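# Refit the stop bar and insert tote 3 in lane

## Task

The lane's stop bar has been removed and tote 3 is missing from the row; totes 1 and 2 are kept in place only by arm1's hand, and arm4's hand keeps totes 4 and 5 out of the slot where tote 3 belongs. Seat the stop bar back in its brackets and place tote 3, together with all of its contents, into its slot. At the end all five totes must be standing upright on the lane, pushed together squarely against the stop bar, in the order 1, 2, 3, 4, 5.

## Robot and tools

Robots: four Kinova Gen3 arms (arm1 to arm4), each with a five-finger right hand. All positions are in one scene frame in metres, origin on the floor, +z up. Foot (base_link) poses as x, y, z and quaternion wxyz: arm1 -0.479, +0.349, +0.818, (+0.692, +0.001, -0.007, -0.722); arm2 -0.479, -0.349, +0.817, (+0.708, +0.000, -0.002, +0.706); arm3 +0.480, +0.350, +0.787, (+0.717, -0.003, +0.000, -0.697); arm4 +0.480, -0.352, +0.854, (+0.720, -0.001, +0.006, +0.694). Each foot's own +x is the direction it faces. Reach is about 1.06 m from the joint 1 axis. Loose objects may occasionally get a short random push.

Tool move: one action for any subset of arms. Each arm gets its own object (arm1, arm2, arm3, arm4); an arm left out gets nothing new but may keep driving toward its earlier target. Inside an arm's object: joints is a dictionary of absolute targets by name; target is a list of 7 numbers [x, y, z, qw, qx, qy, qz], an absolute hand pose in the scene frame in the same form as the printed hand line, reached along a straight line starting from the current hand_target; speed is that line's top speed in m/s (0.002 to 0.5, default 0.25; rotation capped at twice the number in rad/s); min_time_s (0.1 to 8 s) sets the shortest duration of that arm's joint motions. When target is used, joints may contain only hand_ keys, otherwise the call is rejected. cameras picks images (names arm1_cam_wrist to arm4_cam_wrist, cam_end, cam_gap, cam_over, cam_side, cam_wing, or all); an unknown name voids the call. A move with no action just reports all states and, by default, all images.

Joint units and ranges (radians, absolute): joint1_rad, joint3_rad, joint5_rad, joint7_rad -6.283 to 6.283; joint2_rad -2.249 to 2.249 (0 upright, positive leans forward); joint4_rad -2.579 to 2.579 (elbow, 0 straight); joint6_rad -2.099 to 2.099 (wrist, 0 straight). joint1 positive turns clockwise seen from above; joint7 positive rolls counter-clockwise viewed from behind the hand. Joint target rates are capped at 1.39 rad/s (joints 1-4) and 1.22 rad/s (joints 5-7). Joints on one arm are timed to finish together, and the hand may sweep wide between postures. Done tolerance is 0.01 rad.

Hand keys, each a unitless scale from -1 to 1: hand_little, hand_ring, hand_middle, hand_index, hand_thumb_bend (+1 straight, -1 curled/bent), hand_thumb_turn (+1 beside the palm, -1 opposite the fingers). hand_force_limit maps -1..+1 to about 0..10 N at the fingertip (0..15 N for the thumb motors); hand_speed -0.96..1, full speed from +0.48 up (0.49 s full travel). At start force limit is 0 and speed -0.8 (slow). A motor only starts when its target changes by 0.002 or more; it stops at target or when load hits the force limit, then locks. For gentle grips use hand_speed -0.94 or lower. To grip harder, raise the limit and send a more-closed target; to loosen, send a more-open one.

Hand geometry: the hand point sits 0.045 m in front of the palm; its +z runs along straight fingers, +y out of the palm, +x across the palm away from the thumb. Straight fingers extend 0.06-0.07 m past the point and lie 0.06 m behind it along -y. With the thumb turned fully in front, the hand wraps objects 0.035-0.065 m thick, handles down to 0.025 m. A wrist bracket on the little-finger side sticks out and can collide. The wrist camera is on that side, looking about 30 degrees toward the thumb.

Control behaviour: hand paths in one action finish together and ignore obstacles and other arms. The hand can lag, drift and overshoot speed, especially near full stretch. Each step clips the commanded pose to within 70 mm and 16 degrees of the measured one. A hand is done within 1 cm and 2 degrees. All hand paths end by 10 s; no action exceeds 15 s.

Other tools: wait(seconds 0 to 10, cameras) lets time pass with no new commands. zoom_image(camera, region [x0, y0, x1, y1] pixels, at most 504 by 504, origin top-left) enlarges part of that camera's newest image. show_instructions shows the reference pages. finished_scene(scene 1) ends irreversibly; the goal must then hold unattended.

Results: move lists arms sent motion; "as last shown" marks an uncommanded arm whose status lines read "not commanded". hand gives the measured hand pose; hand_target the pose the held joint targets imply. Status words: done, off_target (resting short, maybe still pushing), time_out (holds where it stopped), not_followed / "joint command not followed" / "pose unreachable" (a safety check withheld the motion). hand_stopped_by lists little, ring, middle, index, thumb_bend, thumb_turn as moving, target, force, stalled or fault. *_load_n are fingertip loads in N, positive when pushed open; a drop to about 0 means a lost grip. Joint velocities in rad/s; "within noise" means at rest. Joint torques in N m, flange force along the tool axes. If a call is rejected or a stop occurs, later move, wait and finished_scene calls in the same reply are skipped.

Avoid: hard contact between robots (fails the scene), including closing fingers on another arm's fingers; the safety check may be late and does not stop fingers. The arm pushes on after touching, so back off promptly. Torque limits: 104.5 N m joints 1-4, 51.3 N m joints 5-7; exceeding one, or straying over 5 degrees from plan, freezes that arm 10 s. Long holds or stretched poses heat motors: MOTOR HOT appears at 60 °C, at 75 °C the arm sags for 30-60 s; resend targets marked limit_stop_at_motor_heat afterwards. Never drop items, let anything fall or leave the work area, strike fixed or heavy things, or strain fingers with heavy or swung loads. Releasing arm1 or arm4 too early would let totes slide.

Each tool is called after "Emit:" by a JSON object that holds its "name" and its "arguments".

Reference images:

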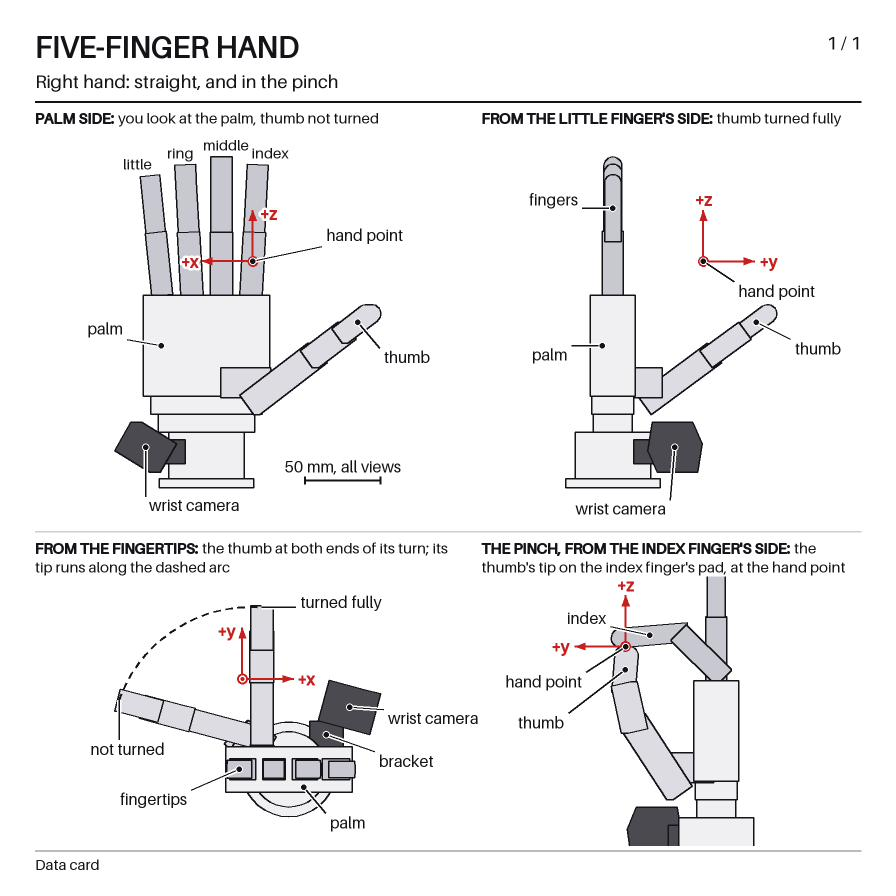

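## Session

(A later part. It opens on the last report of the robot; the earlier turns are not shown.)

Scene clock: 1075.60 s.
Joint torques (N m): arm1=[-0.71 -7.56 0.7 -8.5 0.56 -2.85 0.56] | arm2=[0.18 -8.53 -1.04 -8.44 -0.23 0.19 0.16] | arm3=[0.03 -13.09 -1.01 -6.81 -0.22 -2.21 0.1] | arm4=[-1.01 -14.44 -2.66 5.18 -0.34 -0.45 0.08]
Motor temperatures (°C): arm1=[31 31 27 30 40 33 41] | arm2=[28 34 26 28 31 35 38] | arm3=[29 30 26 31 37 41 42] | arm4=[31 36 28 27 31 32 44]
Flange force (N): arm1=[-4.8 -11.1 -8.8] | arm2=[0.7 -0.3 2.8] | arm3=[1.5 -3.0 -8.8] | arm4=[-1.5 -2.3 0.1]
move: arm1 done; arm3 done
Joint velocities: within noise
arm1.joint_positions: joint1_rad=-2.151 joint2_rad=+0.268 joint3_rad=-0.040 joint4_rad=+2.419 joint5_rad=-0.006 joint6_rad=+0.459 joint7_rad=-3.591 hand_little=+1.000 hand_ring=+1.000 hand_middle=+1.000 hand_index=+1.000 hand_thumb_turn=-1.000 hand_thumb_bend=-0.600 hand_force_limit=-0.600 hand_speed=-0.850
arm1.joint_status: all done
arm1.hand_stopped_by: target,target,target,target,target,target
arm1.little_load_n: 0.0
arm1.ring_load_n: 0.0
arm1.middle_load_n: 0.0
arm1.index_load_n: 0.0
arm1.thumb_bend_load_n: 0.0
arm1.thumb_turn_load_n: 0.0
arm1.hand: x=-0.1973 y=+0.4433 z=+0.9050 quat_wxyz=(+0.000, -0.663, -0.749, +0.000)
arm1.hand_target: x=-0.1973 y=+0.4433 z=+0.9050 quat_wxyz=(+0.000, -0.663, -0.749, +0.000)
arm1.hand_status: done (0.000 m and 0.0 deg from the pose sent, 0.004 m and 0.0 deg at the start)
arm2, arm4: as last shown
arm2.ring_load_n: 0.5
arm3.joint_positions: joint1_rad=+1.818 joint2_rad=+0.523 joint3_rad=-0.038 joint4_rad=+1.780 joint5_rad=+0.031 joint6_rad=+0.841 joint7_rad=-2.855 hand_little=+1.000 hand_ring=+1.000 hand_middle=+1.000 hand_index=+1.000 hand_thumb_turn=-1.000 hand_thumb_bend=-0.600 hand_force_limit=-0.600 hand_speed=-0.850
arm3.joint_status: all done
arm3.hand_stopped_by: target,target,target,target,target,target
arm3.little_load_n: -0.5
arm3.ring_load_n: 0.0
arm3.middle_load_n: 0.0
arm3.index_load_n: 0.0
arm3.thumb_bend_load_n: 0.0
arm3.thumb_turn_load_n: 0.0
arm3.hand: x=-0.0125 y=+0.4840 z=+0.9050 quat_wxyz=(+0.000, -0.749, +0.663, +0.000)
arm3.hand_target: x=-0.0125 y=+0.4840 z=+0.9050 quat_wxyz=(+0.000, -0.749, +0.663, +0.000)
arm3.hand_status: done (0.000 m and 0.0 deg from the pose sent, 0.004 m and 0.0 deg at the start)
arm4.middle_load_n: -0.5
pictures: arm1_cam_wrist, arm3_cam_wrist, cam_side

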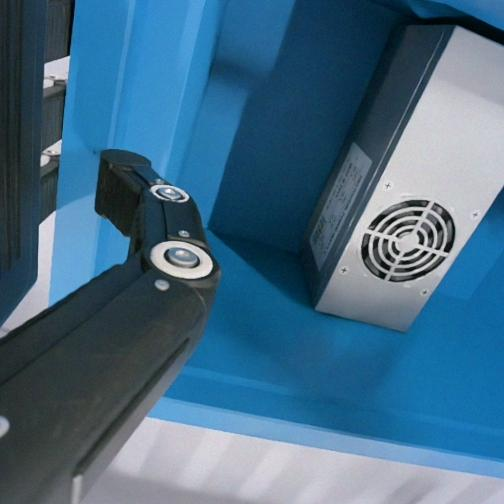

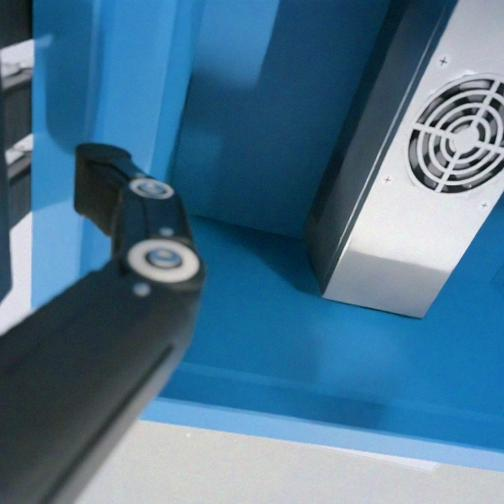

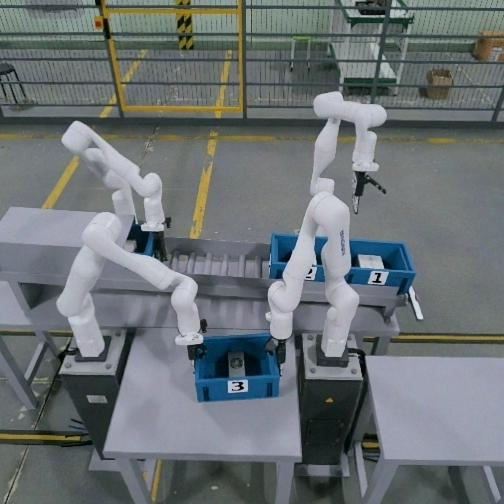

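Emit:
{"name": "move", "arguments": {"arm1": {"joints":{"hand_thumb_bend":-0.85,"hand_force_limit":-0.6,"hand_speed":-0.9}}, "arm3": {"joints":{"hand_thumb_bend":-0.85,"hand_force_limit":-0.6,"hand_speed":-0.9}}, "cameras": ["cam_side","arm1_cam_wrist","arm3_cam_wrist"]}}

Emit:
{"name": "zoom_image", "arguments": {"camera": "arm1_cam_wrist", "region": [40, 100, 240, 300]}}

Scene clock: 1099.80 s.
Joint torques (N m): arm1=[-0.75 -7.6 0.74 -8.55 0.63 -2.84 0.54] | arm2=[0.15 -8.48 -1.05 -8.45 -0.23 0.12 0.19] | arm3=[0.09 -13.1 -0.85 -6.78 -0.3 -2.2 0.12] | arm4=[-0.97 -14.35 -2.61 5.13 -0.33 -0.46 0.08]
Motor temperatures (°C): arm1=[31 31 27 30 40 33 41] | arm2=[28 34 26 28 31 35 38] | arm3=[29 30 26 31 37 41 42] | arm4=[31 36 28 27 31 32 44]
Flange force (N): arm1=[-5.1 -11.1 -8.6] | arm2=[0.8 -0.3 2.7] | arm3=[1.7 -2.8 -8.7] | arm4=[-1.5 -2.2 -0.1]
move: arm1 done; arm3 done
Joint velocities: within noise
arm1.joint_positions: joint1_rad=-2.151 joint2_rad=+0.268 joint3_rad=-0.040 joint4_rad=+2.419 joint5_rad=-0.006 joint6_rad=+0.459 joint7_rad=-3.591 hand_little=+1.000 hand_ring=+1.000 hand_middle=+1.000 hand_index=+1.000 hand_thumb_turn=-1.000 hand_thumb_bend=-0.850 hand_force_limit=-0.600 hand_speed=-0.900
arm1.joint_status: all done
arm1.hand_stopped_by: target,target,target,target,target,target
arm1.little_load_n: 0.0
arm1.ring_load_n: 0.0
arm1.middle_load_n: 0.5
arm1.index_load_n: 0.0
arm1.thumb_bend_load_n: 0.0
arm1.thumb_turn_load_n: 0.0
arm1.hand: x=-0.1973 y=+0.4433 z=+0.9050 quat_wxyz=(+0.000, -0.663, -0.749, +0.000)
arm1.hand_target: x=-0.1973 y=+0.4433 z=+0.9050 quat_wxyz=(+0.000, -0.663, -0.749, +0.000)
arm1.hand_status: not commanded
arm2, arm4: as last shown
arm2.ring_load_n: 0.0
arm3.joint_positions: joint1_rad=+1.818 joint2_rad=+0.523 joint3_rad=-0.038 joint4_rad=+1.780 joint5_rad=+0.031 joint6_rad=+0.841 joint7_rad=-2.855 hand_little=+1.000 hand_ring=+1.000 hand_middle=+1.000 hand_index=+1.000 hand_thumb_turn=-1.000 hand_thumb_bend=-0.850 hand_force_limit=-0.600 hand_speed=-0.900
arm3.joint_status: all done
arm3.hand_stopped_by: target,target,target,target,target,target
arm3.little_load_n: 0.0
arm3.ring_load_n: 0.0
arm3.middle_load_n: 0.0
arm3.index_load_n: 0.0
arm3.thumb_bend_load_n: 0.0
arm3.thumb_turn_load_n: 0.0
arm3.hand: x=-0.0125 y=+0.4840 z=+0.9050 quat_wxyz=(+0.000, -0.749, +0.663, +0.000)
arm3.hand_target: x=-0.0125 y=+0.4840 z=+0.9050 quat_wxyz=(+0.000, -0.749, +0.663, +0.000)
arm3.hand_status: not commanded
arm4.middle_load_n: 0.0
pictures: arm1_cam_wrist, arm3_cam_wrist, cam_side

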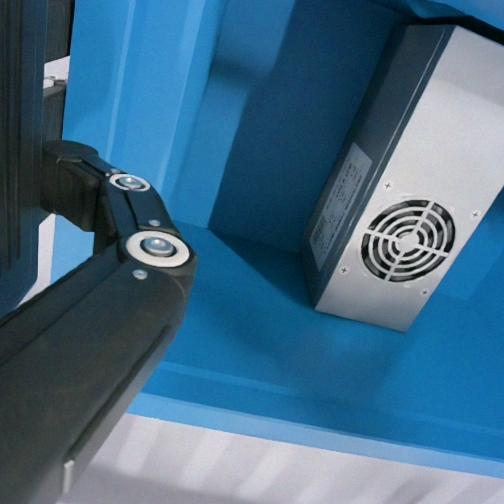

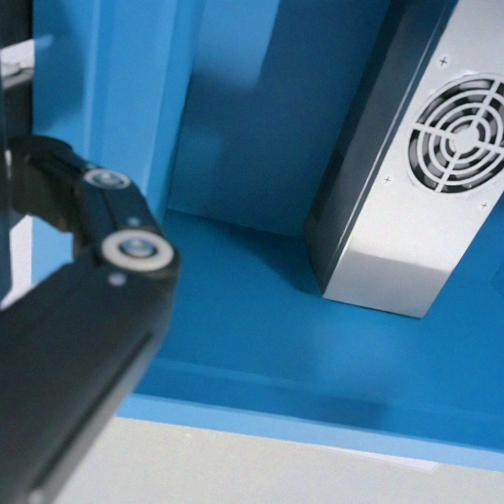

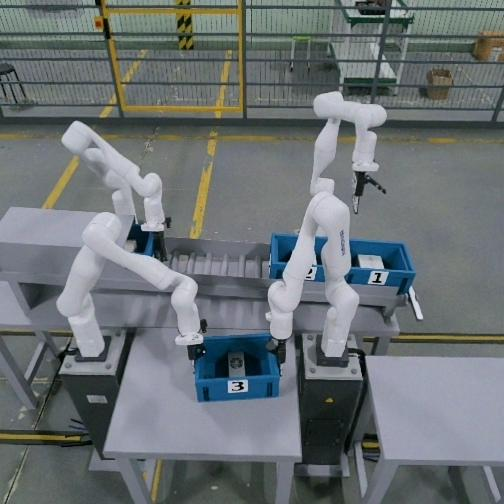

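Scaled by 2.520.

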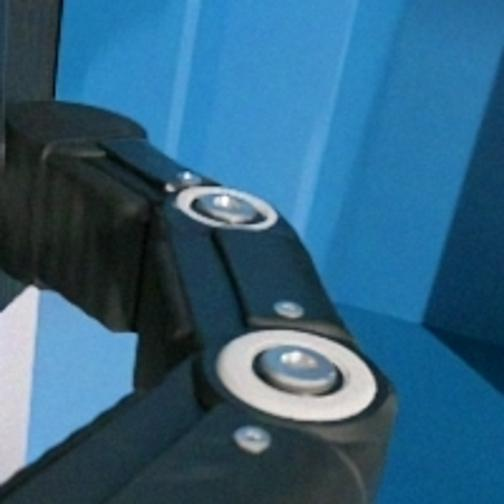

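Emit:
{"name": "move", "arguments": {"arm1": {"target":[-0.2003,0.4429,0.915,0,0.6626,0.7489,0],"speed":0.05,"joints":{"hand_thumb_bend":0.6,"hand_speed":-0.5}}, "arm3": {"target":[-0.0095,0.4844,0.915,0,-0.7489,0.6626,0],"speed":0.05,"joints":{"hand_thumb_bend":0.6,"hand_speed":-0.5}}, "cameras": ["cam_side","cam_gap","cam_over"]}}

Emit:
{"name": "zoom_image", "arguments": {"camera": "cam_gap", "region": [200, 240, 380, 400]}}

Emit:
{"name": "zoom_image", "arguments": {"camera": "cam_side", "region": [180, 310, 300, 410]}}

Scene clock: 1118.47 s.
Joint torques (N m): arm1=[-1.4 -6.99 -0.24 -4.96 -0.14 -0.15 0.22] | arm2=[0.18 -8.52 -1.01 -8.49 -0.24 0.16 0.17] | arm3=[0.91 -13.67 -0.06 -4.79 -0.05 -0.44 -0.11] | arm4=[-1.02 -14.41 -2.63 5.15 -0.33 -0.45 0.06]
Motor temperatures (°C): arm1=[31 31 27 30 40 33 41] | arm2=[28 34 26 28 31 35 38] | arm3=[29 30 26 31 37 41 42] | arm4=[31 36 28 27 31 32 44]
Flange force (N): arm1=[-5.8 -2.6 -2.3] | arm2=[0.8 -0.2 2.9] | arm3=[0.9 2.9 -5.2] | arm4=[-1.6 -2.3 -0.1]
move: arm1 done; arm3 done
Joint velocities: within noise
arm1.joint_positions: joint1_rad=-2.154 joint2_rad=+0.231 joint3_rad=-0.041 joint4_rad=+2.412 joint5_rad=-0.008 joint6_rad=+0.503 joint7_rad=-3.594 hand_little=+1.000 hand_ring=+1.000 hand_middle=+1.000 hand_index=+1.000 hand_thumb_turn=-1.000 hand_thumb_bend=+0.600 hand_force_limit=-0.600 hand_speed=-0.500
arm1.joint_status: all done
arm1.hand_stopped_by: target,target,target,target,target,target
arm1.little_load_n: 0.0
arm1.ring_load_n: -0.5
arm1.middle_load_n: 0.0
arm1.index_load_n: 0.0
arm1.thumb_bend_load_n: -0.5
arm1.thumb_turn_load_n: 0.0
arm1.hand: x=-0.2003 y=+0.4429 z=+0.9150 quat_wxyz=(+0.000, -0.663, -0.749, +0.000)
arm1.hand_target: x=-0.2003 y=+0.4429 z=+0.9150 quat_wxyz=(+0.000, -0.663, -0.749, +0.000)
arm1.hand_status: done (0.000 m and 0.0 deg from the pose sent, 0.010 m and 0.0 deg at the start)
arm2, arm4: as last shown
arm3.joint_positions: joint1_rad=+1.820 joint2_rad=+0.502 joint3_rad=-0.039 joint4_rad=+1.778 joint5_rad=+0.030 joint6_rad=+0.865 joint7_rad=-2.852 hand_little=+1.000 hand_ring=+1.000 hand_middle=+1.000 hand_index=+1.000 hand_thumb_turn=-1.000 hand_thumb_bend=+0.600 hand_force_limit=-0.600 hand_speed=-0.500
arm3.joint_status: all done
arm3.hand_stopped_by: target,target,target,target,target,target
arm3.little_load_n: 0.0
arm3.ring_load_n: 0.0
arm3.middle_load_n: 0.0
arm3.index_load_n: 0.0
arm3.thumb_bend_load_n: 0.0
arm3.thumb_turn_load_n: 0.0
arm3.hand: x=-0.0095 y=+0.4844 z=+0.9150 quat_wxyz=(+0.000, -0.749, +0.663, +0.000)
arm3.hand_target: x=-0.0095 y=+0.4844 z=+0.9150 quat_wxyz=(+0.000, -0.749, +0.663, +0.000)
arm3.hand_status: done (0.000 m and 0.0 deg from the pose sent, 0.010 m and 0.0 deg at the start)
pictures: cam_gap, cam_over, cam_side

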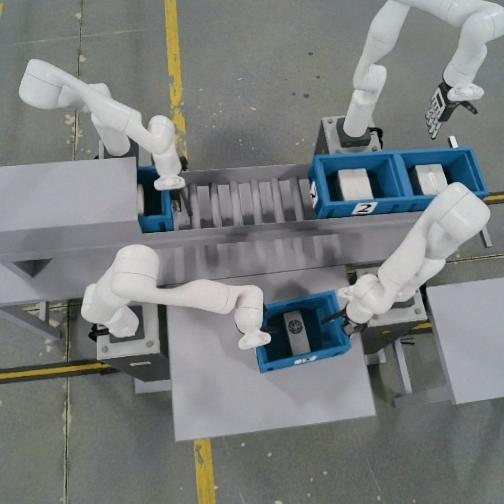

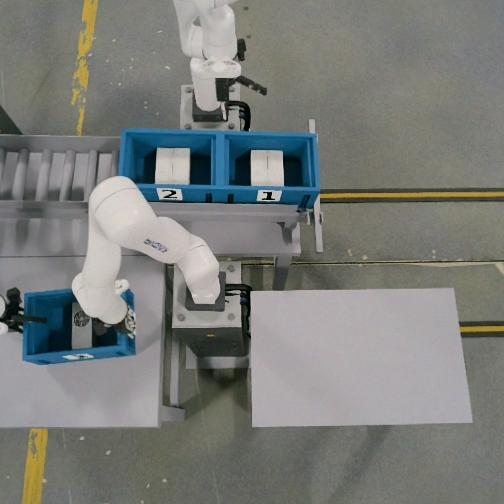

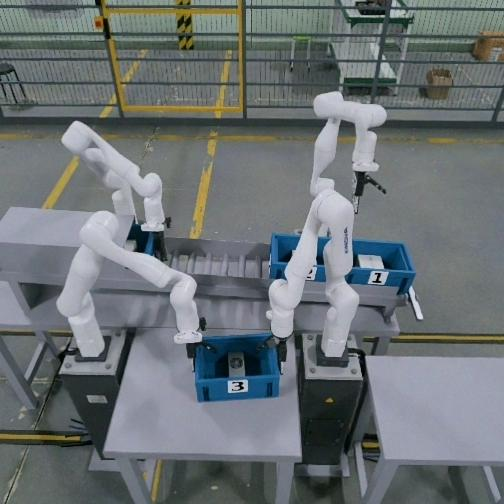

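Scaled by 2.800.

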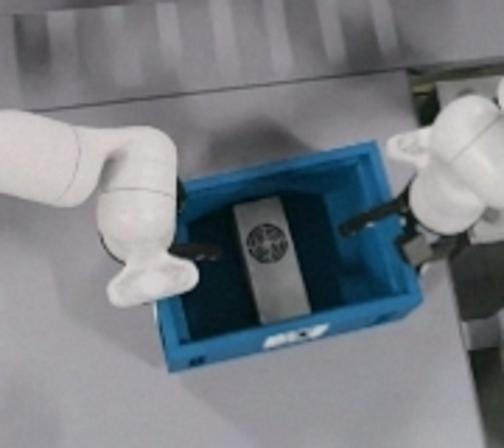

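Scaled by 4.200.

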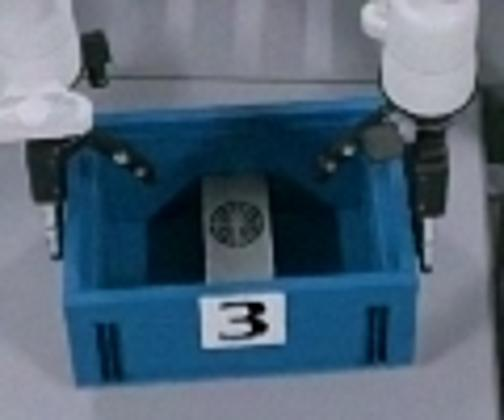

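Emit:
{"name": "move", "arguments": {"arm1": {"target":[-0.2003,0.4429,0.885,0,0.6626,0.7489,0],"speed":0.04}, "arm3": {"target":[-0.0095,0.4844,0.885,0,-0.7489,0.6626,0],"speed":0.04}, "cameras": ["cam_side","arm1_cam_wrist","arm3_cam_wrist"]}}

Emit:
{"name": "zoom_image", "arguments": {"camera": "cam_side", "region": [180, 310, 300, 410]}}

Scene clock: 1133.57 s.
Joint torques (N m): arm1=[-1.32 -7.78 -0.19 -3.85 -0.24 -0.23 0.27] | arm2=[0.23 -8.49 -1.01 -8.46 -0.21 0.14 0.19] | arm3=[0.96 -14.08 -0.01 -4.34 -0.04 -0.41 -0.01] | arm4=[-0.95 -14.44 -2.68 5.21 -0.33 -0.45 0.05]
Motor temperatures (°C): arm1=[31 31 27 30 40 33 41] | arm2=[28 34 26 28 31 35 38] | arm3=[29 31 26 31 37 41 42] | arm4=[31 36 28 27 31 32 44]
Flange force (N): arm1=[-5.9 -1.7 -3.4] | arm2=[0.8 -0.1 2.7] | arm3=[1.1 3.3 -4.9] | arm4=[-1.5 -2.2 0.2]
move: arm1 done; arm3 done
Joint velocities: within noise
arm1.joint_positions: joint1_rad=-2.159 joint2_rad=+0.330 joint3_rad=-0.039 joint4_rad=+2.454 joint5_rad=-0.002 joint6_rad=+0.361 joint7_rad=-3.601 hand_little=+1.000 hand_ring=+1.000 hand_middle=+1.000 hand_index=+1.000 hand_thumb_turn=-1.000 hand_thumb_bend=+0.600 hand_force_limit=-0.600 hand_speed=-0.500
arm1.joint_status: not commanded
arm1.hand_stopped_by: target,target,target,target,target,target
arm1.little_load_n: 0.0
arm1.ring_load_n: 0.0
arm1.middle_load_n: 0.0
arm1.index_load_n: 0.0
arm1.thumb_bend_load_n: 0.0
arm1.thumb_turn_load_n: 0.0
arm1.hand: x=-0.2003 y=+0.4429 z=+0.8850 quat_wxyz=(+0.000, -0.663, -0.749, +0.000)
arm1.hand_target: x=-0.2003 y=+0.4429 z=+0.8850 quat_wxyz=(+0.000, -0.663, -0.749, +0.000)
arm1.hand_status: done (0.000 m and 0.0 deg from the pose sent, 0.030 m and 0.0 deg at the start)
arm2, arm4: as last shown
arm2.thumb_bend_load_n: -0.5
arm3.joint_positions: joint1_rad=+1.820 joint2_rad=+0.552 joint3_rad=-0.038 joint4_rad=+1.813 joint5_rad=+0.034 joint6_rad=+0.780 joint7_rad=-2.856 hand_little=+1.000 hand_ring=+1.000 hand_middle=+1.000 hand_index=+1.000 hand_thumb_turn=-1.000 hand_thumb_bend=+0.600 hand_force_limit=-0.600 hand_speed=-0.500
arm3.joint_status: not commanded
arm3.hand_stopped_by: target,target,target,target,target,target
arm3.little_load_n: 0.0
arm3.ring_load_n: 0.0
arm3.middle_load_n: 0.0
arm3.index_load_n: 0.0
arm3.thumb_bend_load_n: 0.0
arm3.thumb_turn_load_n: 0.0
arm3.hand: x=-0.0095 y=+0.4844 z=+0.8850 quat_wxyz=(+0.000, -0.749, +0.663, +0.000)
arm3.hand_target: x=-0.0095 y=+0.4844 z=+0.8850 quat_wxyz=(+0.000, -0.749, +0.663, +0.000)
arm3.hand_status: done (0.000 m and 0.0 deg from the pose sent, 0.030 m and 0.0 deg at the start)
pictures: arm1_cam_wrist, arm3_cam_wrist, cam_side

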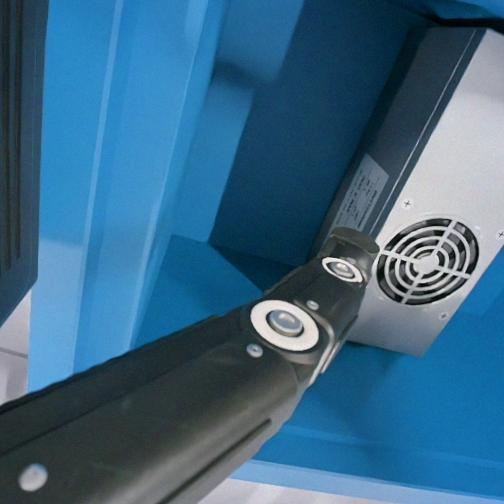

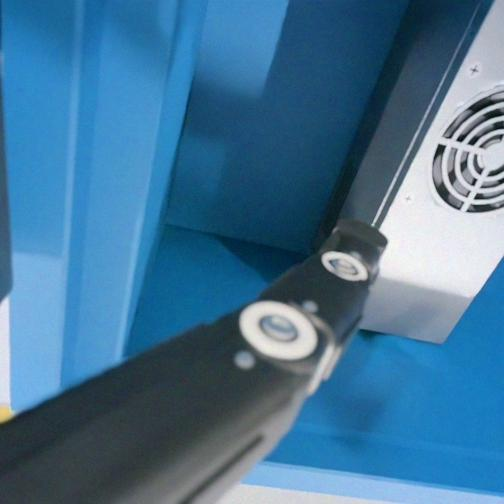

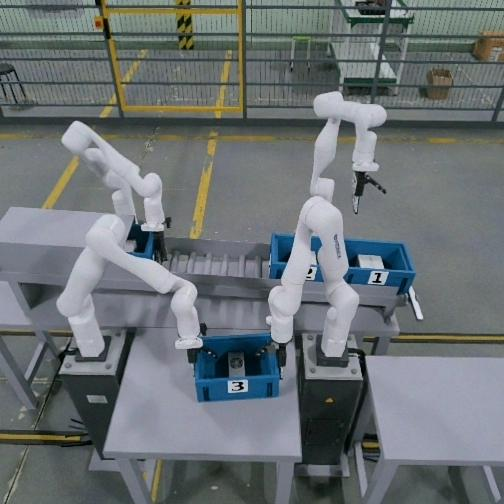

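Scaled by 4.200.

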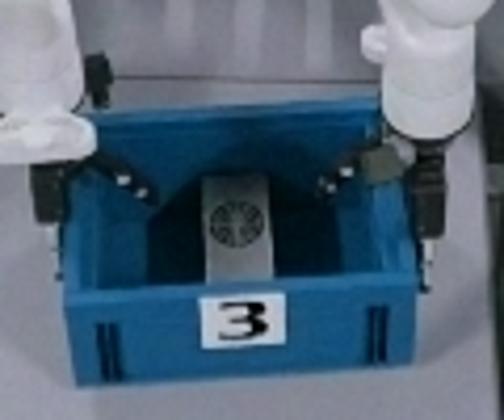

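Emit:
{"name": "move", "arguments": {"arm1": {"target":[-0.2003,0.4429,0.879,0,0.6626,0.7489,0],"speed":0.03}, "arm3": {"target":[-0.0095,0.4844,0.879,0,-0.7489,0.6626,0],"speed":0.03}, "cameras": []}}

Emit:
{"name": "move", "arguments": {"arm1": {"target":[-0.2003,0.4429,0.875,0,0.6626,0.7489,0],"speed":0.02}, "arm3": {"target":[-0.0095,0.4844,0.875,0,-0.7489,0.6626,0],"speed":0.02}, "cameras": ["cam_side","arm1_cam_wrist","arm3_cam_wrist"]}}

Emit:
{"name": "zoom_image", "arguments": {"camera": "cam_side", "region": [180, 310, 300, 410]}}

Scene clock: 1138.30 s.
Joint torques (N m): arm1=[-1.32 -8.03 -0.2 -3.57 -0.2 -0.16 0.25] | arm2=[0.22 -8.47 -1.06 -8.49 -0.22 0.14 0.16] | arm3=[0.99 -14.07 0.01 -4.3 -0.03 -0.41 -0.04] | arm4=[-0.96 -14.37 -2.66 5.22 -0.33 -0.48 0.06]
Motor temperatures (°C): arm1=[31 31 27 30 40 33 41] | arm2=[28 34 26 28 31 35 38] | arm3=[29 31 26 31 37 40 42] | arm4=[31 36 28 27 31 32 44]
Flange force (N): arm1=[-6.0 -1.4 -3.0] | arm2=[0.9 -0.3 2.9] | arm3=[1.3 3.1 -4.9] | arm4=[-1.3 -2.3 0.1]
move: arm1 done; arm3 done
Joint velocities: within noise
arm1.joint_positions: joint1_rad=-2.160 joint2_rad=+0.352 joint3_rad=-0.038 joint4_rad=+2.462 joint5_rad=+0.000 joint6_rad=+0.333 joint7_rad=-3.603 hand_little=+1.000 hand_ring=+1.000 hand_middle=+1.000 hand_index=+1.000 hand_thumb_turn=-1.000 hand_thumb_bend=+0.600 hand_force_limit=-0.600 hand_speed=-0.500
arm1.joint_status: not commanded
arm1.hand_stopped_by: target,target,target,target,target,target
arm1.little_load_n: 0.0
arm1.ring_load_n: 0.0
arm1.middle_load_n: 0.0
arm1.index_load_n: 0.0
arm1.thumb_bend_load_n: 0.0
arm1.thumb_turn_load_n: 0.0
arm1.hand: x=-0.2003 y=+0.4429 z=+0.8790 quat_wxyz=(+0.000, -0.663, -0.749, +0.000)
arm1.hand_target: x=-0.2003 y=+0.4429 z=+0.8790 quat_wxyz=(+0.000, -0.663, -0.749, +0.000)
arm1.hand_status: done (0.000 m and 0.0 deg from the pose sent, 0.006 m and 0.0 deg at the start)
arm2, arm4: as last shown
arm2.thumb_bend_load_n: 0.0
arm3.joint_positions: joint1_rad=+1.820 joint2_rad=+0.563 joint3_rad=-0.038 joint4_rad=+1.819 joint5_rad=+0.035 joint6_rad=+0.764 joint7_rad=-2.857 hand_little=+1.000 hand_ring=+1.000 hand_middle=+1.000 hand_index=+1.000 hand_thumb_turn=-1.000 hand_thumb_bend=+0.600 hand_force_limit=-0.600 hand_speed=-0.500
arm3.joint_status: not commanded
arm3.hand_stopped_by: target,target,target,target,target,target
arm3.little_load_n: 0.0
arm3.ring_load_n: 0.0
arm3.middle_load_n: 0.0
arm3.index_load_n: 0.0
arm3.thumb_bend_load_n: 0.0
arm3.thumb_turn_load_n: 0.0
arm3.hand: x=-0.0095 y=+0.4844 z=+0.8790 quat_wxyz=(+0.000, -0.749, +0.663, +0.000)
arm3.hand_target: x=-0.0095 y=+0.4844 z=+0.8790 quat_wxyz=(+0.000, -0.749, +0.663, +0.000)
arm3.hand_status: done (0.000 m and 0.0 deg from the pose sent, 0.006 m and 0.0 deg at the start)

Scene clock: 1139.27 s.
Joint torques (N m): arm1=[-1.36 -8.04 -0.3 -3.54 -0.18 -0.11 0.27] | arm2=[0.23 -8.53 -1.02 -8.44 -0.23 0.19 0.18] | arm3=[0.95 -8.8 -0.12 -2.68 -0.14 -1.02 -0.03] | arm4=[-1.01 -14.43 -2.68 5.18 -0.33 -0.46 0.06]
Motor temperatures (°C): arm1=[31 31 27 30 40 33 41] | arm2=[28 34 26 28 31 35 38] | arm3=[29 31 26 31 37 40 42] | arm4=[31 36 28 27 31 32 44]
Flange force (N): arm1=[-6.3 -1.7 -3.1] | arm2=[0.6 -0.1 2.8] | arm3=[2.0 0.8 -17.6] | arm4=[-1.6 -2.3 0.1]
move: arm1 done; arm3 done
Joint velocities: within noise
arm1.joint_positions: joint1_rad=-2.161 joint2_rad=+0.366 joint3_rad=-0.038 joint4_rad=+2.466 joint5_rad=+0.001 joint6_rad=+0.314 joint7_rad=-3.604 hand_little=+1.000 hand_ring=+1.000 hand_middle=+1.000 hand_index=+1.000 hand_thumb_turn=-1.000 hand_thumb_bend=+0.600 hand_force_limit=-0.600 hand_speed=-0.500
arm1.joint_status: not commanded
arm1.hand_stopped_by: target,target,target,target,target,target
arm1.little_load_n: 0.0
arm1.ring_load_n: 0.0
arm1.middle_load_n: 0.0
arm1.index_load_n: 0.0
arm1.thumb_bend_load_n: 0.0
arm1.thumb_turn_load_n: 0.0
arm1.hand: x=-0.2003 y=+0.4429 z=+0.8750 quat_wxyz=(+0.000, -0.663, -0.749, +0.000)
arm1.hand_target: x=-0.2003 y=+0.4429 z=+0.8750 quat_wxyz=(+0.000, -0.663, -0.749, +0.000)
arm1.hand_status: done (0.000 m and 0.0 deg from the pose sent, 0.004 m and 0.0 deg at the start)
arm2, arm4: as last shown
arm3.joint_positions: joint1_rad=+1.819 joint2_rad=+0.570 joint3_rad=-0.038 joint4_rad=+1.823 joint5_rad=+0.036 joint6_rad=+0.753 joint7_rad=-2.857 hand_little=+1.000 hand_ring=+1.000 hand_middle=+1.000 hand_index=+1.000 hand_thumb_turn=-1.000 hand_thumb_bend=+0.600 hand_force_limit=-0.600 hand_speed=-0.500
arm3.joint_status: not commanded
arm3.hand_stopped_by: target,target,target,target,target,target
arm3.little_load_n: 0.0
arm3.ring_load_n: 0.0
arm3.middle_load_n: -0.5
arm3.index_load_n: 0.0
arm3.thumb_bend_load_n: 0.0
arm3.thumb_turn_load_n: 0.0
arm3.hand: x=-0.0095 y=+0.4844 z=+0.8750 quat_wxyz=(+0.000, -0.749, +0.663, +0.000)
arm3.hand_target: x=-0.0095 y=+0.4844 z=+0.8750 quat_wxyz=(+0.000, -0.749, +0.663, +0.000)
arm3.hand_status: done (0.000 m and 0.0 deg from the pose sent, 0.004 m and 0.0 deg at the start)
pictures: arm1_cam_wrist, arm3_cam_wrist, cam_side

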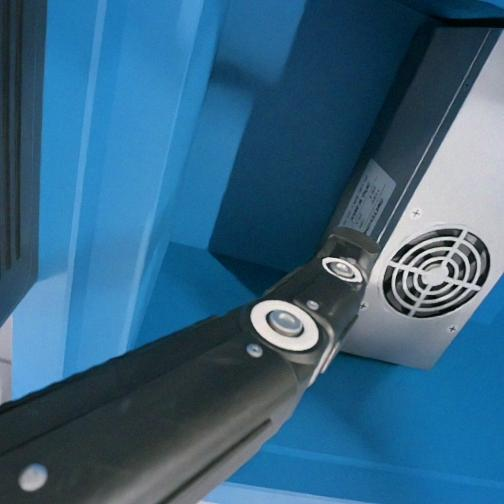

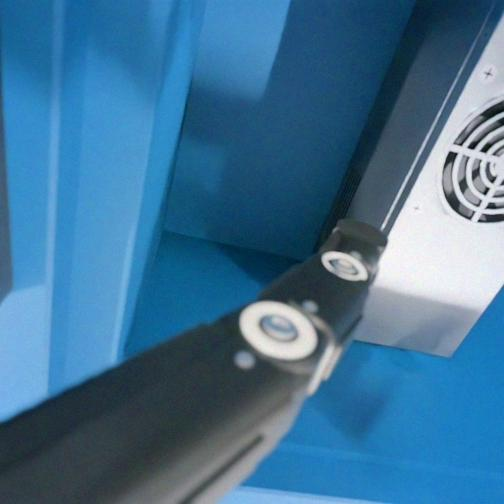

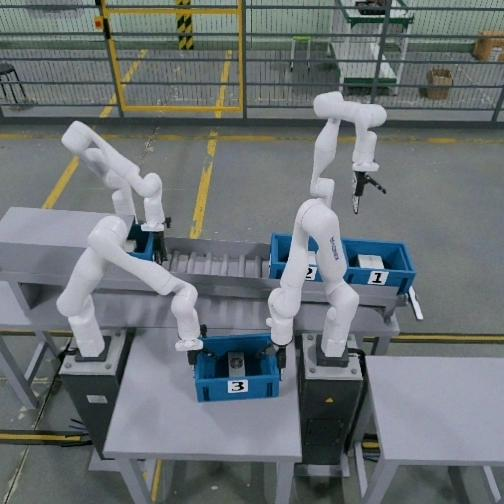

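Scaled by 4.200.

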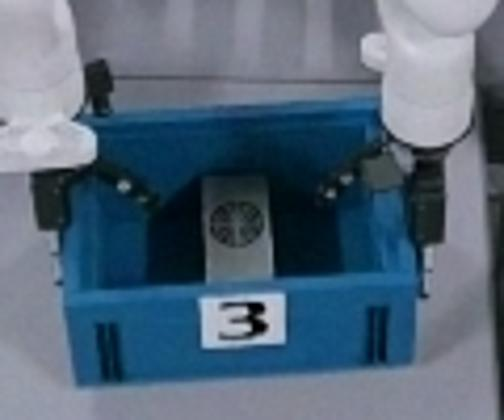

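Emit:
{"name": "move", "arguments": {"arm1": {"target":[-0.2003,0.4429,0.872,0,0.6626,0.7489,0],"speed":0.02}, "arm3": {"target":[-0.0095,0.4844,0.879,0,-0.7489,0.6626,0],"speed":0.02}, "cameras": []}}

Emit:
{"name": "move", "arguments": {"arm1": {"target":[-0.2003,0.4429,0.870,0,0.6626,0.7489,0],"speed":0.02}, "cameras": []}}

Scene clock: 1144.43 s.
Joint torques (N m): arm1=[-0.65 49.36 0.28 -7.28 0.5 -13.64 0.64] | arm2=[0.17 -8.53 -1.03 -8.47 -0.22 0.16 0.17] | arm3=[0.96 -14.05 0.03 -4.17 -0.12 -0.36 -0.1] | arm4=[-0.98 -14.41 -2.71 5.26 -0.36 -0.46 0.07]
Motor temperatures (°C): arm1=[31 31 27 30 40 33 41] | arm2=[28 34 26 28 31 35 38] | arm3=[29 31 26 31 37 40 42] | arm4=[31 36 28 27 31 32 44]
Flange force (N): arm1=[-17.8 -52.9 -272.6] | arm2=[0.8 -0.3 2.9] | arm3=[1.0 3.3 -5.0] | arm4=[-1.3 -2.3 0.3]
move: arm1 done; arm3 done
Joint velocities: within noise
arm1.joint_positions: joint1_rad=-2.161 joint2_rad=+0.377 joint3_rad=-0.037 joint4_rad=+2.470 joint5_rad=+0.001 joint6_rad=+0.299 joint7_rad=-3.605 hand_little=+1.000 hand_ring=+1.000 hand_middle=+1.000 hand_index=+1.000 hand_thumb_turn=-1.000 hand_thumb_bend=+0.600 hand_force_limit=-0.600 hand_speed=-0.500
arm1.joint_status: not commanded
arm1.hand_stopped_by: target,target,target,target,target,target
arm1.little_load_n: 0.0
arm1.ring_load_n: 0.0
arm1.middle_load_n: 0.0
arm1.index_load_n: 0.0
arm1.thumb_bend_load_n: 0.0
arm1.thumb_turn_load_n: 0.0
arm1.hand: x=-0.2003 y=+0.4429 z=+0.8721 quat_wxyz=(+0.000, -0.663, -0.749, +0.000)
arm1.hand_target: x=-0.2003 y=+0.4429 z=+0.8720 quat_wxyz=(+0.000, -0.663, -0.749, +0.000)
arm1.hand_status: done (0.000 m and 0.0 deg from the pose sent, 0.003 m and 0.0 deg at the start)
arm2.joint_positions: joint1_rad=+0.215 joint2_rad=+0.086 joint3_rad=-0.606 joint4_rad=+1.239 joint5_rad=+0.047 joint6_rad=+1.833 joint7_rad=-1.944 hand_little=+1.000 hand_ring=+1.000 hand_middle=+1.000 hand_index=+1.000 hand_thumb_turn=-1.000 hand_thumb_bend=+1.000 hand_force_limit=+0.000 hand_speed=-0.800
arm2.joint_status: not commanded
arm2.hand_stopped_by: target,target,target,target,target,target
arm2.little_load_n: 0.0
arm2.ring_load_n: 0.0
arm2.middle_load_n: 0.0
arm2.index_load_n: 0.0
arm2.thumb_bend_load_n: 0.0
arm2.thumb_turn_load_n: 0.0
arm2.hand: x=-0.6200 y=+0.0000 z=+1.2800 quat_wxyz=(+0.000, +0.707, -0.707, +0.000)
arm2.hand_target: x=-0.6200 y=+0.0000 z=+1.2800 quat_wxyz=(+0.000, +0.707, -0.707, +0.000)
arm2.hand_status: not commanded
arm3.joint_positions: joint1_rad=+1.820 joint2_rad=+0.563 joint3_rad=-0.038 joint4_rad=+1.819 joint5_rad=+0.035 joint6_rad=+0.764 joint7_rad=-2.857 hand_little=+1.000 hand_ring=+1.000 hand_middle=+1.000 hand_index=+1.000 hand_thumb_turn=-1.000 hand_thumb_bend=+0.600 hand_force_limit=-0.600 hand_speed=-0.500
arm3.joint_status: not commanded
arm3.hand_stopped_by: target,target,target,target,target,target
arm3.little_load_n: 0.0
arm3.ring_load_n: 0.0
arm3.middle_load_n: 0.0
arm3.index_load_n: 0.0
arm3.thumb_bend_load_n: 0.0
arm3.thumb_turn_load_n: 0.0
arm3.hand: x=-0.0095 y=+0.4844 z=+0.8790 quat_wxyz=(+0.000, -0.749, +0.663, +0.000)
arm3.hand_target: x=-0.0095 y=+0.4844 z=+0.8790 quat_wxyz=(+0.000, -0.749, +0.663, +0.000)
arm3.hand_status: done (0.000 m and 0.0 deg from the pose sent, 0.004 m and 0.0 deg at the start)
arm4.joint_positions: joint1_rad=+0.012 joint2_rad=+0.642 joint3_rad=+2.089 joint4_rad=-1.891 joint5_rad=+0.676 joint6_rad=-1.014 joint7_rad=+0.266 hand_little=+1.000 hand_ring=+1.000 hand_middle=+1.000 hand_index=+1.000 hand_thumb_turn=+1.000 hand_thumb_bend=+1.000 hand_force_limit=+0.000 hand_speed=-0.800
arm4.joint_status: not commanded
arm4.hand_stopped_by: target,target,target,target,target,target
arm4.little_load_n: 0.0
arm4.ring_load_n: 0.0
arm4.middle_load_n: 0.0
arm4.index_load_n: 0.0
arm4.thumb_bend_load_n: 0.0
arm4.thumb_turn_load_n: 0.0
arm4.hand: x=+0.1852 y=-0.0026 z=+0.9913 quat_wxyz=(+0.001, -0.707, +0.707, +0.000)
arm4.hand_target: x=+0.1852 y=-0.0026 z=+0.9913 quat_wxyz=(+0.001, -0.707, +0.707, +0.000)
arm4.hand_status: not commanded

Scene clock: 1145.40 s.
Joint torques (N m): arm1=[-0.82 61.31 0.59 -17.3 0.79 -21.55 0.89] | arm2=[0.19 -8.53 -1.05 -8.45 -0.23 0.14 0.17] | arm3=[0.93 -14.14 -0.01 -4.22 -0.05 -0.4 -0.11] | arm4=[-1.01 -14.47 -2.68 5.15 -0.32 -0.46 0.08]
Motor temperatures (°C): arm1=[31 31 27 30 40 33 41] | arm2=[28 34 26 28 31 35 38] | arm3=[29 31 26 31 37 40 42] | arm4=[31 36 28 27 31 32 44]
Flange force (N): arm1=[-26.2 -77.5 -344.5] | arm2=[0.7 -0.2 2.7] | arm3=[0.8 3.4 -4.9] | arm4=[-1.7 -2.2 0.1]
move: arm1 done
TORQUE WARNING: arm1's joint2_rad reached its warning level (56.7 N m). A warning alone does not stop the arm.
Joint velocities: within noise
arm1.joint_positions: joint1_rad=-2.162 joint2_rad=+0.378 joint3_rad=-0.037 joint4_rad=+2.472 joint5_rad=+0.002 joint6_rad=+0.290 joint7_rad=-3.605 hand_little=+1.000 hand_ring=+1.000 hand_middle=+1.000 hand_index=+1.000 hand_thumb_turn=-1.000 hand_thumb_bend=+0.600 hand_force_limit=-0.600 hand_speed=-0.500
arm1.joint_status: not commanded
arm1.hand_stopped_by: target,target,target,target,target,target
arm1.little_load_n: 0.0
arm1.ring_load_n: 0.0
arm1.middle_load_n: 0.0
arm1.index_load_n: 0.0
arm1.thumb_bend_load_n: 0.0
arm1.thumb_turn_load_n: 0.0
arm1.hand: x=-0.1991 y=+0.4436 z=+0.8718 quat_wxyz=(-0.001, -0.663, -0.749, -0.003)
arm1.hand_target: x=-0.2003 y=+0.4429 z=+0.8700 quat_wxyz=(+0.000, -0.663, -0.749, +0.000)
arm1.hand_status: done (0.002 m and 0.4 deg from the pose sent, 0.002 m and 0.0 deg at the start)
arm2, arm3, arm4: as last shown

Emit:
{"name": "move", "arguments": {"arm1": {"target":[-0.2003,0.4429,0.876,0,0.6626,0.7489,0],"speed":0.04}, "cameras": ["cam_side","arm1_cam_wrist"]}}

Scene clock: 1148.33 s.
Joint torques (N m): arm1=[-1.44 -8.03 -0.15 -3.54 -0.2 -0.21 0.32] | arm2=[0.2 -8.52 -1.05 -8.48 -0.22 0.17 0.16] | arm3=[0.87 -14.13 -0.08 -4.27 -0.04 -0.46 -0.08] | arm4=[-0.96 -14.42 -2.7 5.22 -0.32 -0.44 0.08]
Motor temperatures (°C): arm1=[31 32 27 30 40 34 41] | arm2=[28 34 26 28 31 35 38] | arm3=[29 31 26 31 37 40 42] | arm4=[31 36 28 27 31 32 44]
Flange force (N): arm1=[-6.4 -1.4 -3.6] | arm2=[0.8 -0.2 2.9] | arm3=[0.8 3.3 -5.0] | arm4=[-1.4 -2.2 0.2]
move: arm1 done
TORQUE WARNING: arm1's joint2_rad reached its warning level (56.7 N m). A warning alone does not stop the arm.
Joint velocities: within noise
arm1.joint_positions: joint1_rad=-2.161 joint2_rad=+0.362 joint3_rad=-0.038 joint4_rad=+2.465 joint5_rad=+0.001 joint6_rad=+0.319 joint7_rad=-3.604 hand_little=+1.000 hand_ring=+1.000 hand_middle=+1.000 hand_index=+1.000 hand_thumb_turn=-1.000 hand_thumb_bend=+0.600 hand_force_limit=-0.600 hand_speed=-0.500
arm1.joint_status: not commanded
arm1.hand_stopped_by: target,target,target,target,target,target
arm1.little_load_n: 0.0
arm1.ring_load_n: 0.0
arm1.middle_load_n: 0.0
arm1.index_load_n: 0.0
arm1.thumb_bend_load_n: -0.5
arm1.thumb_turn_load_n: 0.0
arm1.hand: x=-0.2003 y=+0.4429 z=+0.8760 quat_wxyz=(+0.000, -0.663, -0.749, +0.000)
arm1.hand_target: x=-0.2003 y=+0.4429 z=+0.8760 quat_wxyz=(+0.000, -0.663, -0.749, +0.000)
arm1.hand_status: done (0.000 m and 0.0 deg from the pose sent, 0.004 m and 0.4 deg at the start)
arm2, arm3, arm4: as last shown
arm2.little_load_n: 0.5
pictures: arm1_cam_wrist, cam_side

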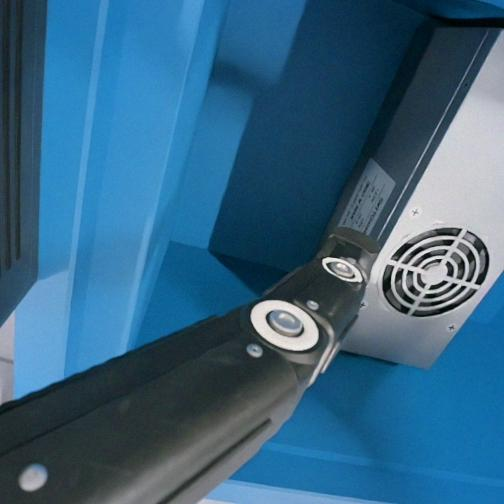

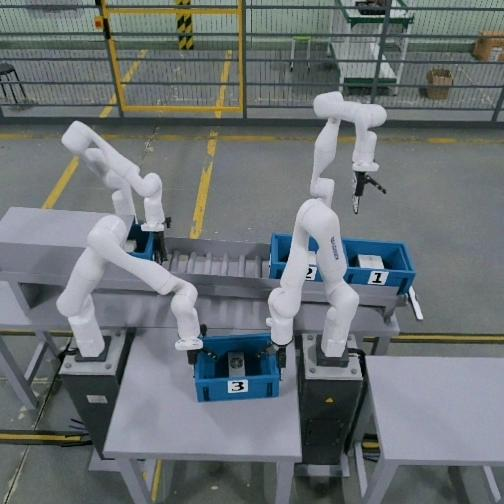

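Emit:
{"name": "move", "arguments": {"arm1": {"target":[-0.1979,0.4432,0.876,0,0.6626,0.7489,0],"speed":0.02,"joints":{"hand_thumb_bend":-0.5,"hand_force_limit":-0.6,"hand_speed":-0.85}}, "arm3": {"target":[-0.0119,0.4841,0.8775,0,-0.7489,0.6626,0],"speed":0.02,"joints":{"hand_thumb_bend":-0.5,"hand_force_limit":-0.6,"hand_speed":-0.85}}, "cameras": ["cam_side","arm1_cam_wrist","arm3_cam_wrist"]}}

Scene clock: 1157.40 s.
Joint torques (N m): arm1=[-1.29 -8.49 0.01 -4.27 0.03 -0.5 0.38] | arm2=[0.15 -8.51 -1.08 -8.51 -0.21 0.15 0.18] | arm3=[1.14 -14.44 0.2 -3.99 0.02 -0.16 -0.06] | arm4=[-1.05 -14.46 -2.73 5.13 -0.31 -0.4 0.05]
Motor temperatures (°C): arm1=[31 32 27 30 40 34 41] | arm2=[28 34 26 28 31 35 38] | arm3=[29 31 26 31 37 40 42] | arm4=[31 36 28 27 31 32 44]
Flange force (N): arm1=[-5.9 -2.8 -2.8] | arm2=[0.9 -0.4 3.0] | arm3=[1.1 4.2 -4.1] | arm4=[-1.8 -2.2 -0.1]
move: arm1 off_target; arm3 off_target
Joint velocities: within noise
arm1.joint_positions: joint1_rad=-2.156 joint2_rad=+0.365 joint3_rad=-0.038 joint4_rad=+2.458 joint5_rad=+0.001 joint6_rad=+0.323 joint7_rad=-3.600 hand_little=+1.000 hand_ring=+1.000 hand_middle=+1.000 hand_index=+1.000 hand_thumb_turn=-1.000 hand_thumb_bend=-0.358 hand_force_limit=-0.600 hand_speed=-0.850
arm1.joint_status: hand_thumb_bend off_target (ended at -0.358, target -0.500); the others done
arm1.hand_stopped_by: target,target,target,target,force,target
arm1.little_load_n: 0.0
arm1.ring_load_n: 0.0
arm1.middle_load_n: 0.0
arm1.index_load_n: 0.0
arm1.thumb_bend_load_n: 4.0
arm1.thumb_turn_load_n: 0.5
arm1.hand: x=-0.1979 y=+0.4432 z=+0.8760 quat_wxyz=(+0.000, -0.663, -0.749, +0.000)
arm1.hand_target: x=-0.1979 y=+0.4432 z=+0.8760 quat_wxyz=(+0.000, -0.663, -0.749, +0.000)
arm1.hand_status: done (0.000 m and 0.0 deg from the pose sent, 0.002 m and 0.0 deg at the start)
arm2, arm4: as last shown
arm2.little_load_n: 0.0
arm3.joint_positions: joint1_rad=+1.818 joint2_rad=+0.569 joint3_rad=-0.037 joint4_rad=+1.813 joint5_rad=+0.035 joint6_rad=+0.763 joint7_rad=-2.858 hand_little=+1.000 hand_ring=+1.000 hand_middle=+1.000 hand_index=+1.000 hand_thumb_turn=-1.000 hand_thumb_bend=-0.359 hand_force_limit=-0.600 hand_speed=-0.850
arm3.joint_status: hand_thumb_bend off_target (ended at -0.359, target -0.500); the others done
arm3.hand_stopped_by: target,target,target,target,force,target
arm3.little_load_n: 0.0
arm3.ring_load_n: 0.0
arm3.middle_load_n: 0.0
arm3.index_load_n: 0.0
arm3.thumb_bend_load_n: 3.0
arm3.thumb_turn_load_n: 0.5
arm3.hand: x=-0.0119 y=+0.4841 z=+0.8775 quat_wxyz=(+0.000, -0.749, +0.663, +0.000)
arm3.hand_target: x=-0.0119 y=+0.4841 z=+0.8775 quat_wxyz=(+0.000, -0.749, +0.663, +0.000)
arm3.hand_status: done (0.000 m and 0.0 deg from the pose sent, 0.003 m and 0.0 deg at the start)
arm4.thumb_turn_load_n: -0.5
pictures: arm1_cam_wrist, arm3_cam_wrist, cam_side

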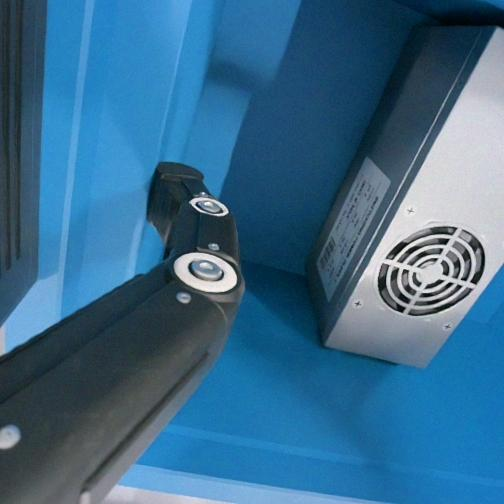

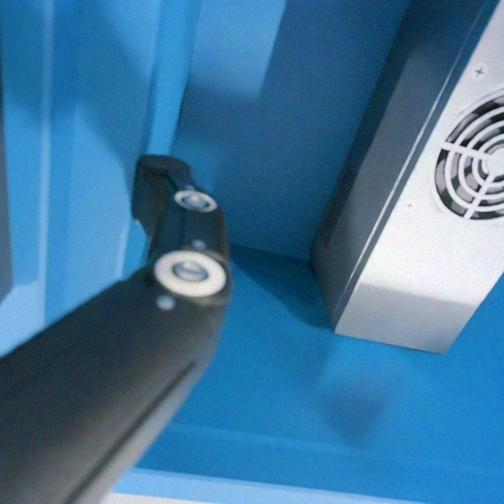

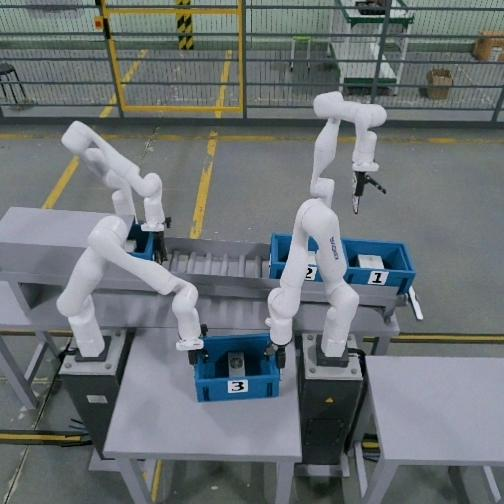

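Emit:
{"name": "move", "arguments": {"arm1": {"joints":{"hand_thumb_bend":-0.6,"hand_force_limit":0.0,"hand_speed":-0.92}}, "arm3": {"joints":{"hand_thumb_bend":-0.6,"hand_force_limit":0.0,"hand_speed":-0.92}}, "cameras": []}}

Emit:
{"name": "move", "arguments": {"arm1": {"joints":{"hand_thumb_bend":-0.7,"hand_force_limit":0.5,"hand_speed":-0.92}}, "arm3": {"joints":{"hand_thumb_bend":-0.7,"hand_force_limit":0.5,"hand_speed":-0.92}}, "cameras": []}}

Scene clock: 1165.83 s.
Joint torques (N m): arm1=[-1.42 -8.41 -0.25 -3.79 -0.05 -0.15 0.41] | arm2=[0.22 -8.51 -1.07 -8.46 -0.22 0.13 0.16] | arm3=[1.35 -14.53 0.29 -3.65 0.07 0.1 -0.08] | arm4=[-0.95 -14.42 -2.71 5.13 -0.3 -0.45 0.07]
Motor temperatures (°C): arm1=[31 32 27 30 40 34 41] | arm2=[28 34 26 28 31 35 38] | arm3=[29 31 26 31 37 40 42] | arm4=[31 36 28 27 31 32 44]
Flange force (N): arm1=[-6.0 -2.0 -1.9] | arm2=[0.7 -0.2 2.7] | arm3=[1.2 5.2 -3.5] | arm4=[-1.7 -2.0 0.1]
move: arm1 off_target; arm3 off_target
Joint velocities: within noise
arm1.joint_positions: joint1_rad=-2.156 joint2_rad=+0.365 joint3_rad=-0.038 joint4_rad=+2.458 joint5_rad=+0.001 joint6_rad=+0.323 joint7_rad=-3.600 hand_little=+1.000 hand_ring=+1.000 hand_middle=+1.000 hand_index=+1.000 hand_thumb_turn=-1.000 hand_thumb_bend=-0.376 hand_force_limit=+0.000 hand_speed=-0.920
arm1.joint_status: hand_thumb_bend off_target (ended at -0.376, target -0.600); the others done
arm1.hand_stopped_by: target,target,target,target,force,target
arm1.little_load_n: 0.0
arm1.ring_load_n: 0.0
arm1.middle_load_n: 0.0
arm1.index_load_n: 0.0
arm1.thumb_bend_load_n: 7.5
arm1.thumb_turn_load_n: 0.5
arm1.hand: x=-0.1979 y=+0.4432 z=+0.8760 quat_wxyz=(+0.000, -0.663, -0.749, +0.000)
arm1.hand_target: x=-0.1979 y=+0.4432 z=+0.8760 quat_wxyz=(+0.000, -0.663, -0.749, +0.000)
arm1.hand_status: not commanded
arm2, arm4: as last shown
arm3.joint_positions: joint1_rad=+1.818 joint2_rad=+0.569 joint3_rad=-0.037 joint4_rad=+1.813 joint5_rad=+0.035 joint6_rad=+0.763 joint7_rad=-2.858 hand_little=+1.000 hand_ring=+1.000 hand_middle=+1.000 hand_index=+1.000 hand_thumb_turn=-1.000 hand_thumb_bend=-0.389 hand_force_limit=+0.000 hand_speed=-0.920
arm3.joint_status: hand_thumb_bend off_target (ended at -0.389, target -0.600); the others done
arm3.hand_stopped_by: target,target,target,target,force,target
arm3.little_load_n: 0.0
arm3.ring_load_n: 0.0
arm3.middle_load_n: 0.0
arm3.index_load_n: 0.0
arm3.thumb_bend_load_n: 7.5
arm3.thumb_turn_load_n: 1.0
arm3.hand: x=-0.0119 y=+0.4841 z=+0.8775 quat_wxyz=(+0.000, -0.749, +0.663, +0.000)
arm3.hand_target: x=-0.0119 y=+0.4841 z=+0.8775 quat_wxyz=(+0.000, -0.749, +0.663, +0.000)
arm3.hand_status: not commanded
arm4.thumb_turn_load_n: 0.0

Scene clock: 1166.50 s.
Joint torques (N m): arm1=[-1.64 -8.39 -0.52 -3.13 -0.24 0.16 0.35] | arm2=[0.23 -8.54 -1.02 -8.39 -0.22 0.13 0.17] | arm3=[1.24 -14.59 0.18 -3.33 0.11 0.31 -0.04] | arm4=[-1 -14.45 -2.73 5.2 -0.34 -0.42 0.06]
Motor temperatures (°C): arm1=[31 32 27 30 40 34 41] | arm2=[28 34 26 28 31 35 38] | arm3=[29 31 26 31 37 40 42] | arm4=[31 36 28 27 31 32 44]
Flange force (N): arm1=[-6.6 -0.2 -1.3] | arm2=[0.5 0.0 2.4] | arm3=[0.8 5.9 -3.1] | arm4=[-1.6 -2.2 0.2]
move: arm1 off_target; arm3 off_target
Joint velocities: within noise
arm1.joint_positions: joint1_rad=-2.156 joint2_rad=+0.365 joint3_rad=-0.038 joint4_rad=+2.458 joint5_rad=+0.001 joint6_rad=+0.323 joint7_rad=-3.600 hand_little=+1.000 hand_ring=+1.000 hand_middle=+1.000 hand_index=+1.000 hand_thumb_turn=-1.000 hand_thumb_bend=-0.392 hand_force_limit=+0.500 hand_speed=-0.920
arm1.joint_status: hand_thumb_bend off_target (ended at -0.392, target -0.700); the others done
arm1.hand_stopped_by: target,target,target,target,force,target
arm1.little_load_n: 0.0
arm1.ring_load_n: 0.0
arm1.middle_load_n: 0.0
arm1.index_load_n: 0.0
arm1.thumb_bend_load_n: 11.0
arm1.thumb_turn_load_n: 1.0
arm1.hand: x=-0.1979 y=+0.4432 z=+0.8760 quat_wxyz=(+0.000, -0.663, -0.749, +0.000)
arm1.hand_target: x=-0.1979 y=+0.4432 z=+0.8760 quat_wxyz=(+0.000, -0.663, -0.749, +0.000)
arm1.hand_status: not commanded
arm2, arm4: as last shown
arm2.ring_load_n: 0.5
arm3.joint_positions: joint1_rad=+1.818 joint2_rad=+0.569 joint3_rad=-0.037 joint4_rad=+1.813 joint5_rad=+0.035 joint6_rad=+0.763 joint7_rad=-2.858 hand_little=+1.000 hand_ring=+1.000 hand_middle=+1.000 hand_index=+1.000 hand_thumb_turn=-1.000 hand_thumb_bend=-0.417 hand_force_limit=+0.500 hand_speed=-0.920
arm3.joint_status: hand_thumb_bend off_target (ended at -0.417, target -0.700); the others done
arm3.hand_stopped_by: target,target,target,target,force,target
arm3.little_load_n: 0.0
arm3.ring_load_n: 0.0
arm3.middle_load_n: 0.0
arm3.index_load_n: 0.0
arm3.thumb_bend_load_n: 11.0
arm3.thumb_turn_load_n: 1.0
arm3.hand: x=-0.0119 y=+0.4841 z=+0.8775 quat_wxyz=(+0.000, -0.749, +0.663, +0.000)
arm3.hand_target: x=-0.0119 y=+0.4841 z=+0.8775 quat_wxyz=(+0.000, -0.749, +0.663, +0.000)
arm3.hand_status: not commanded


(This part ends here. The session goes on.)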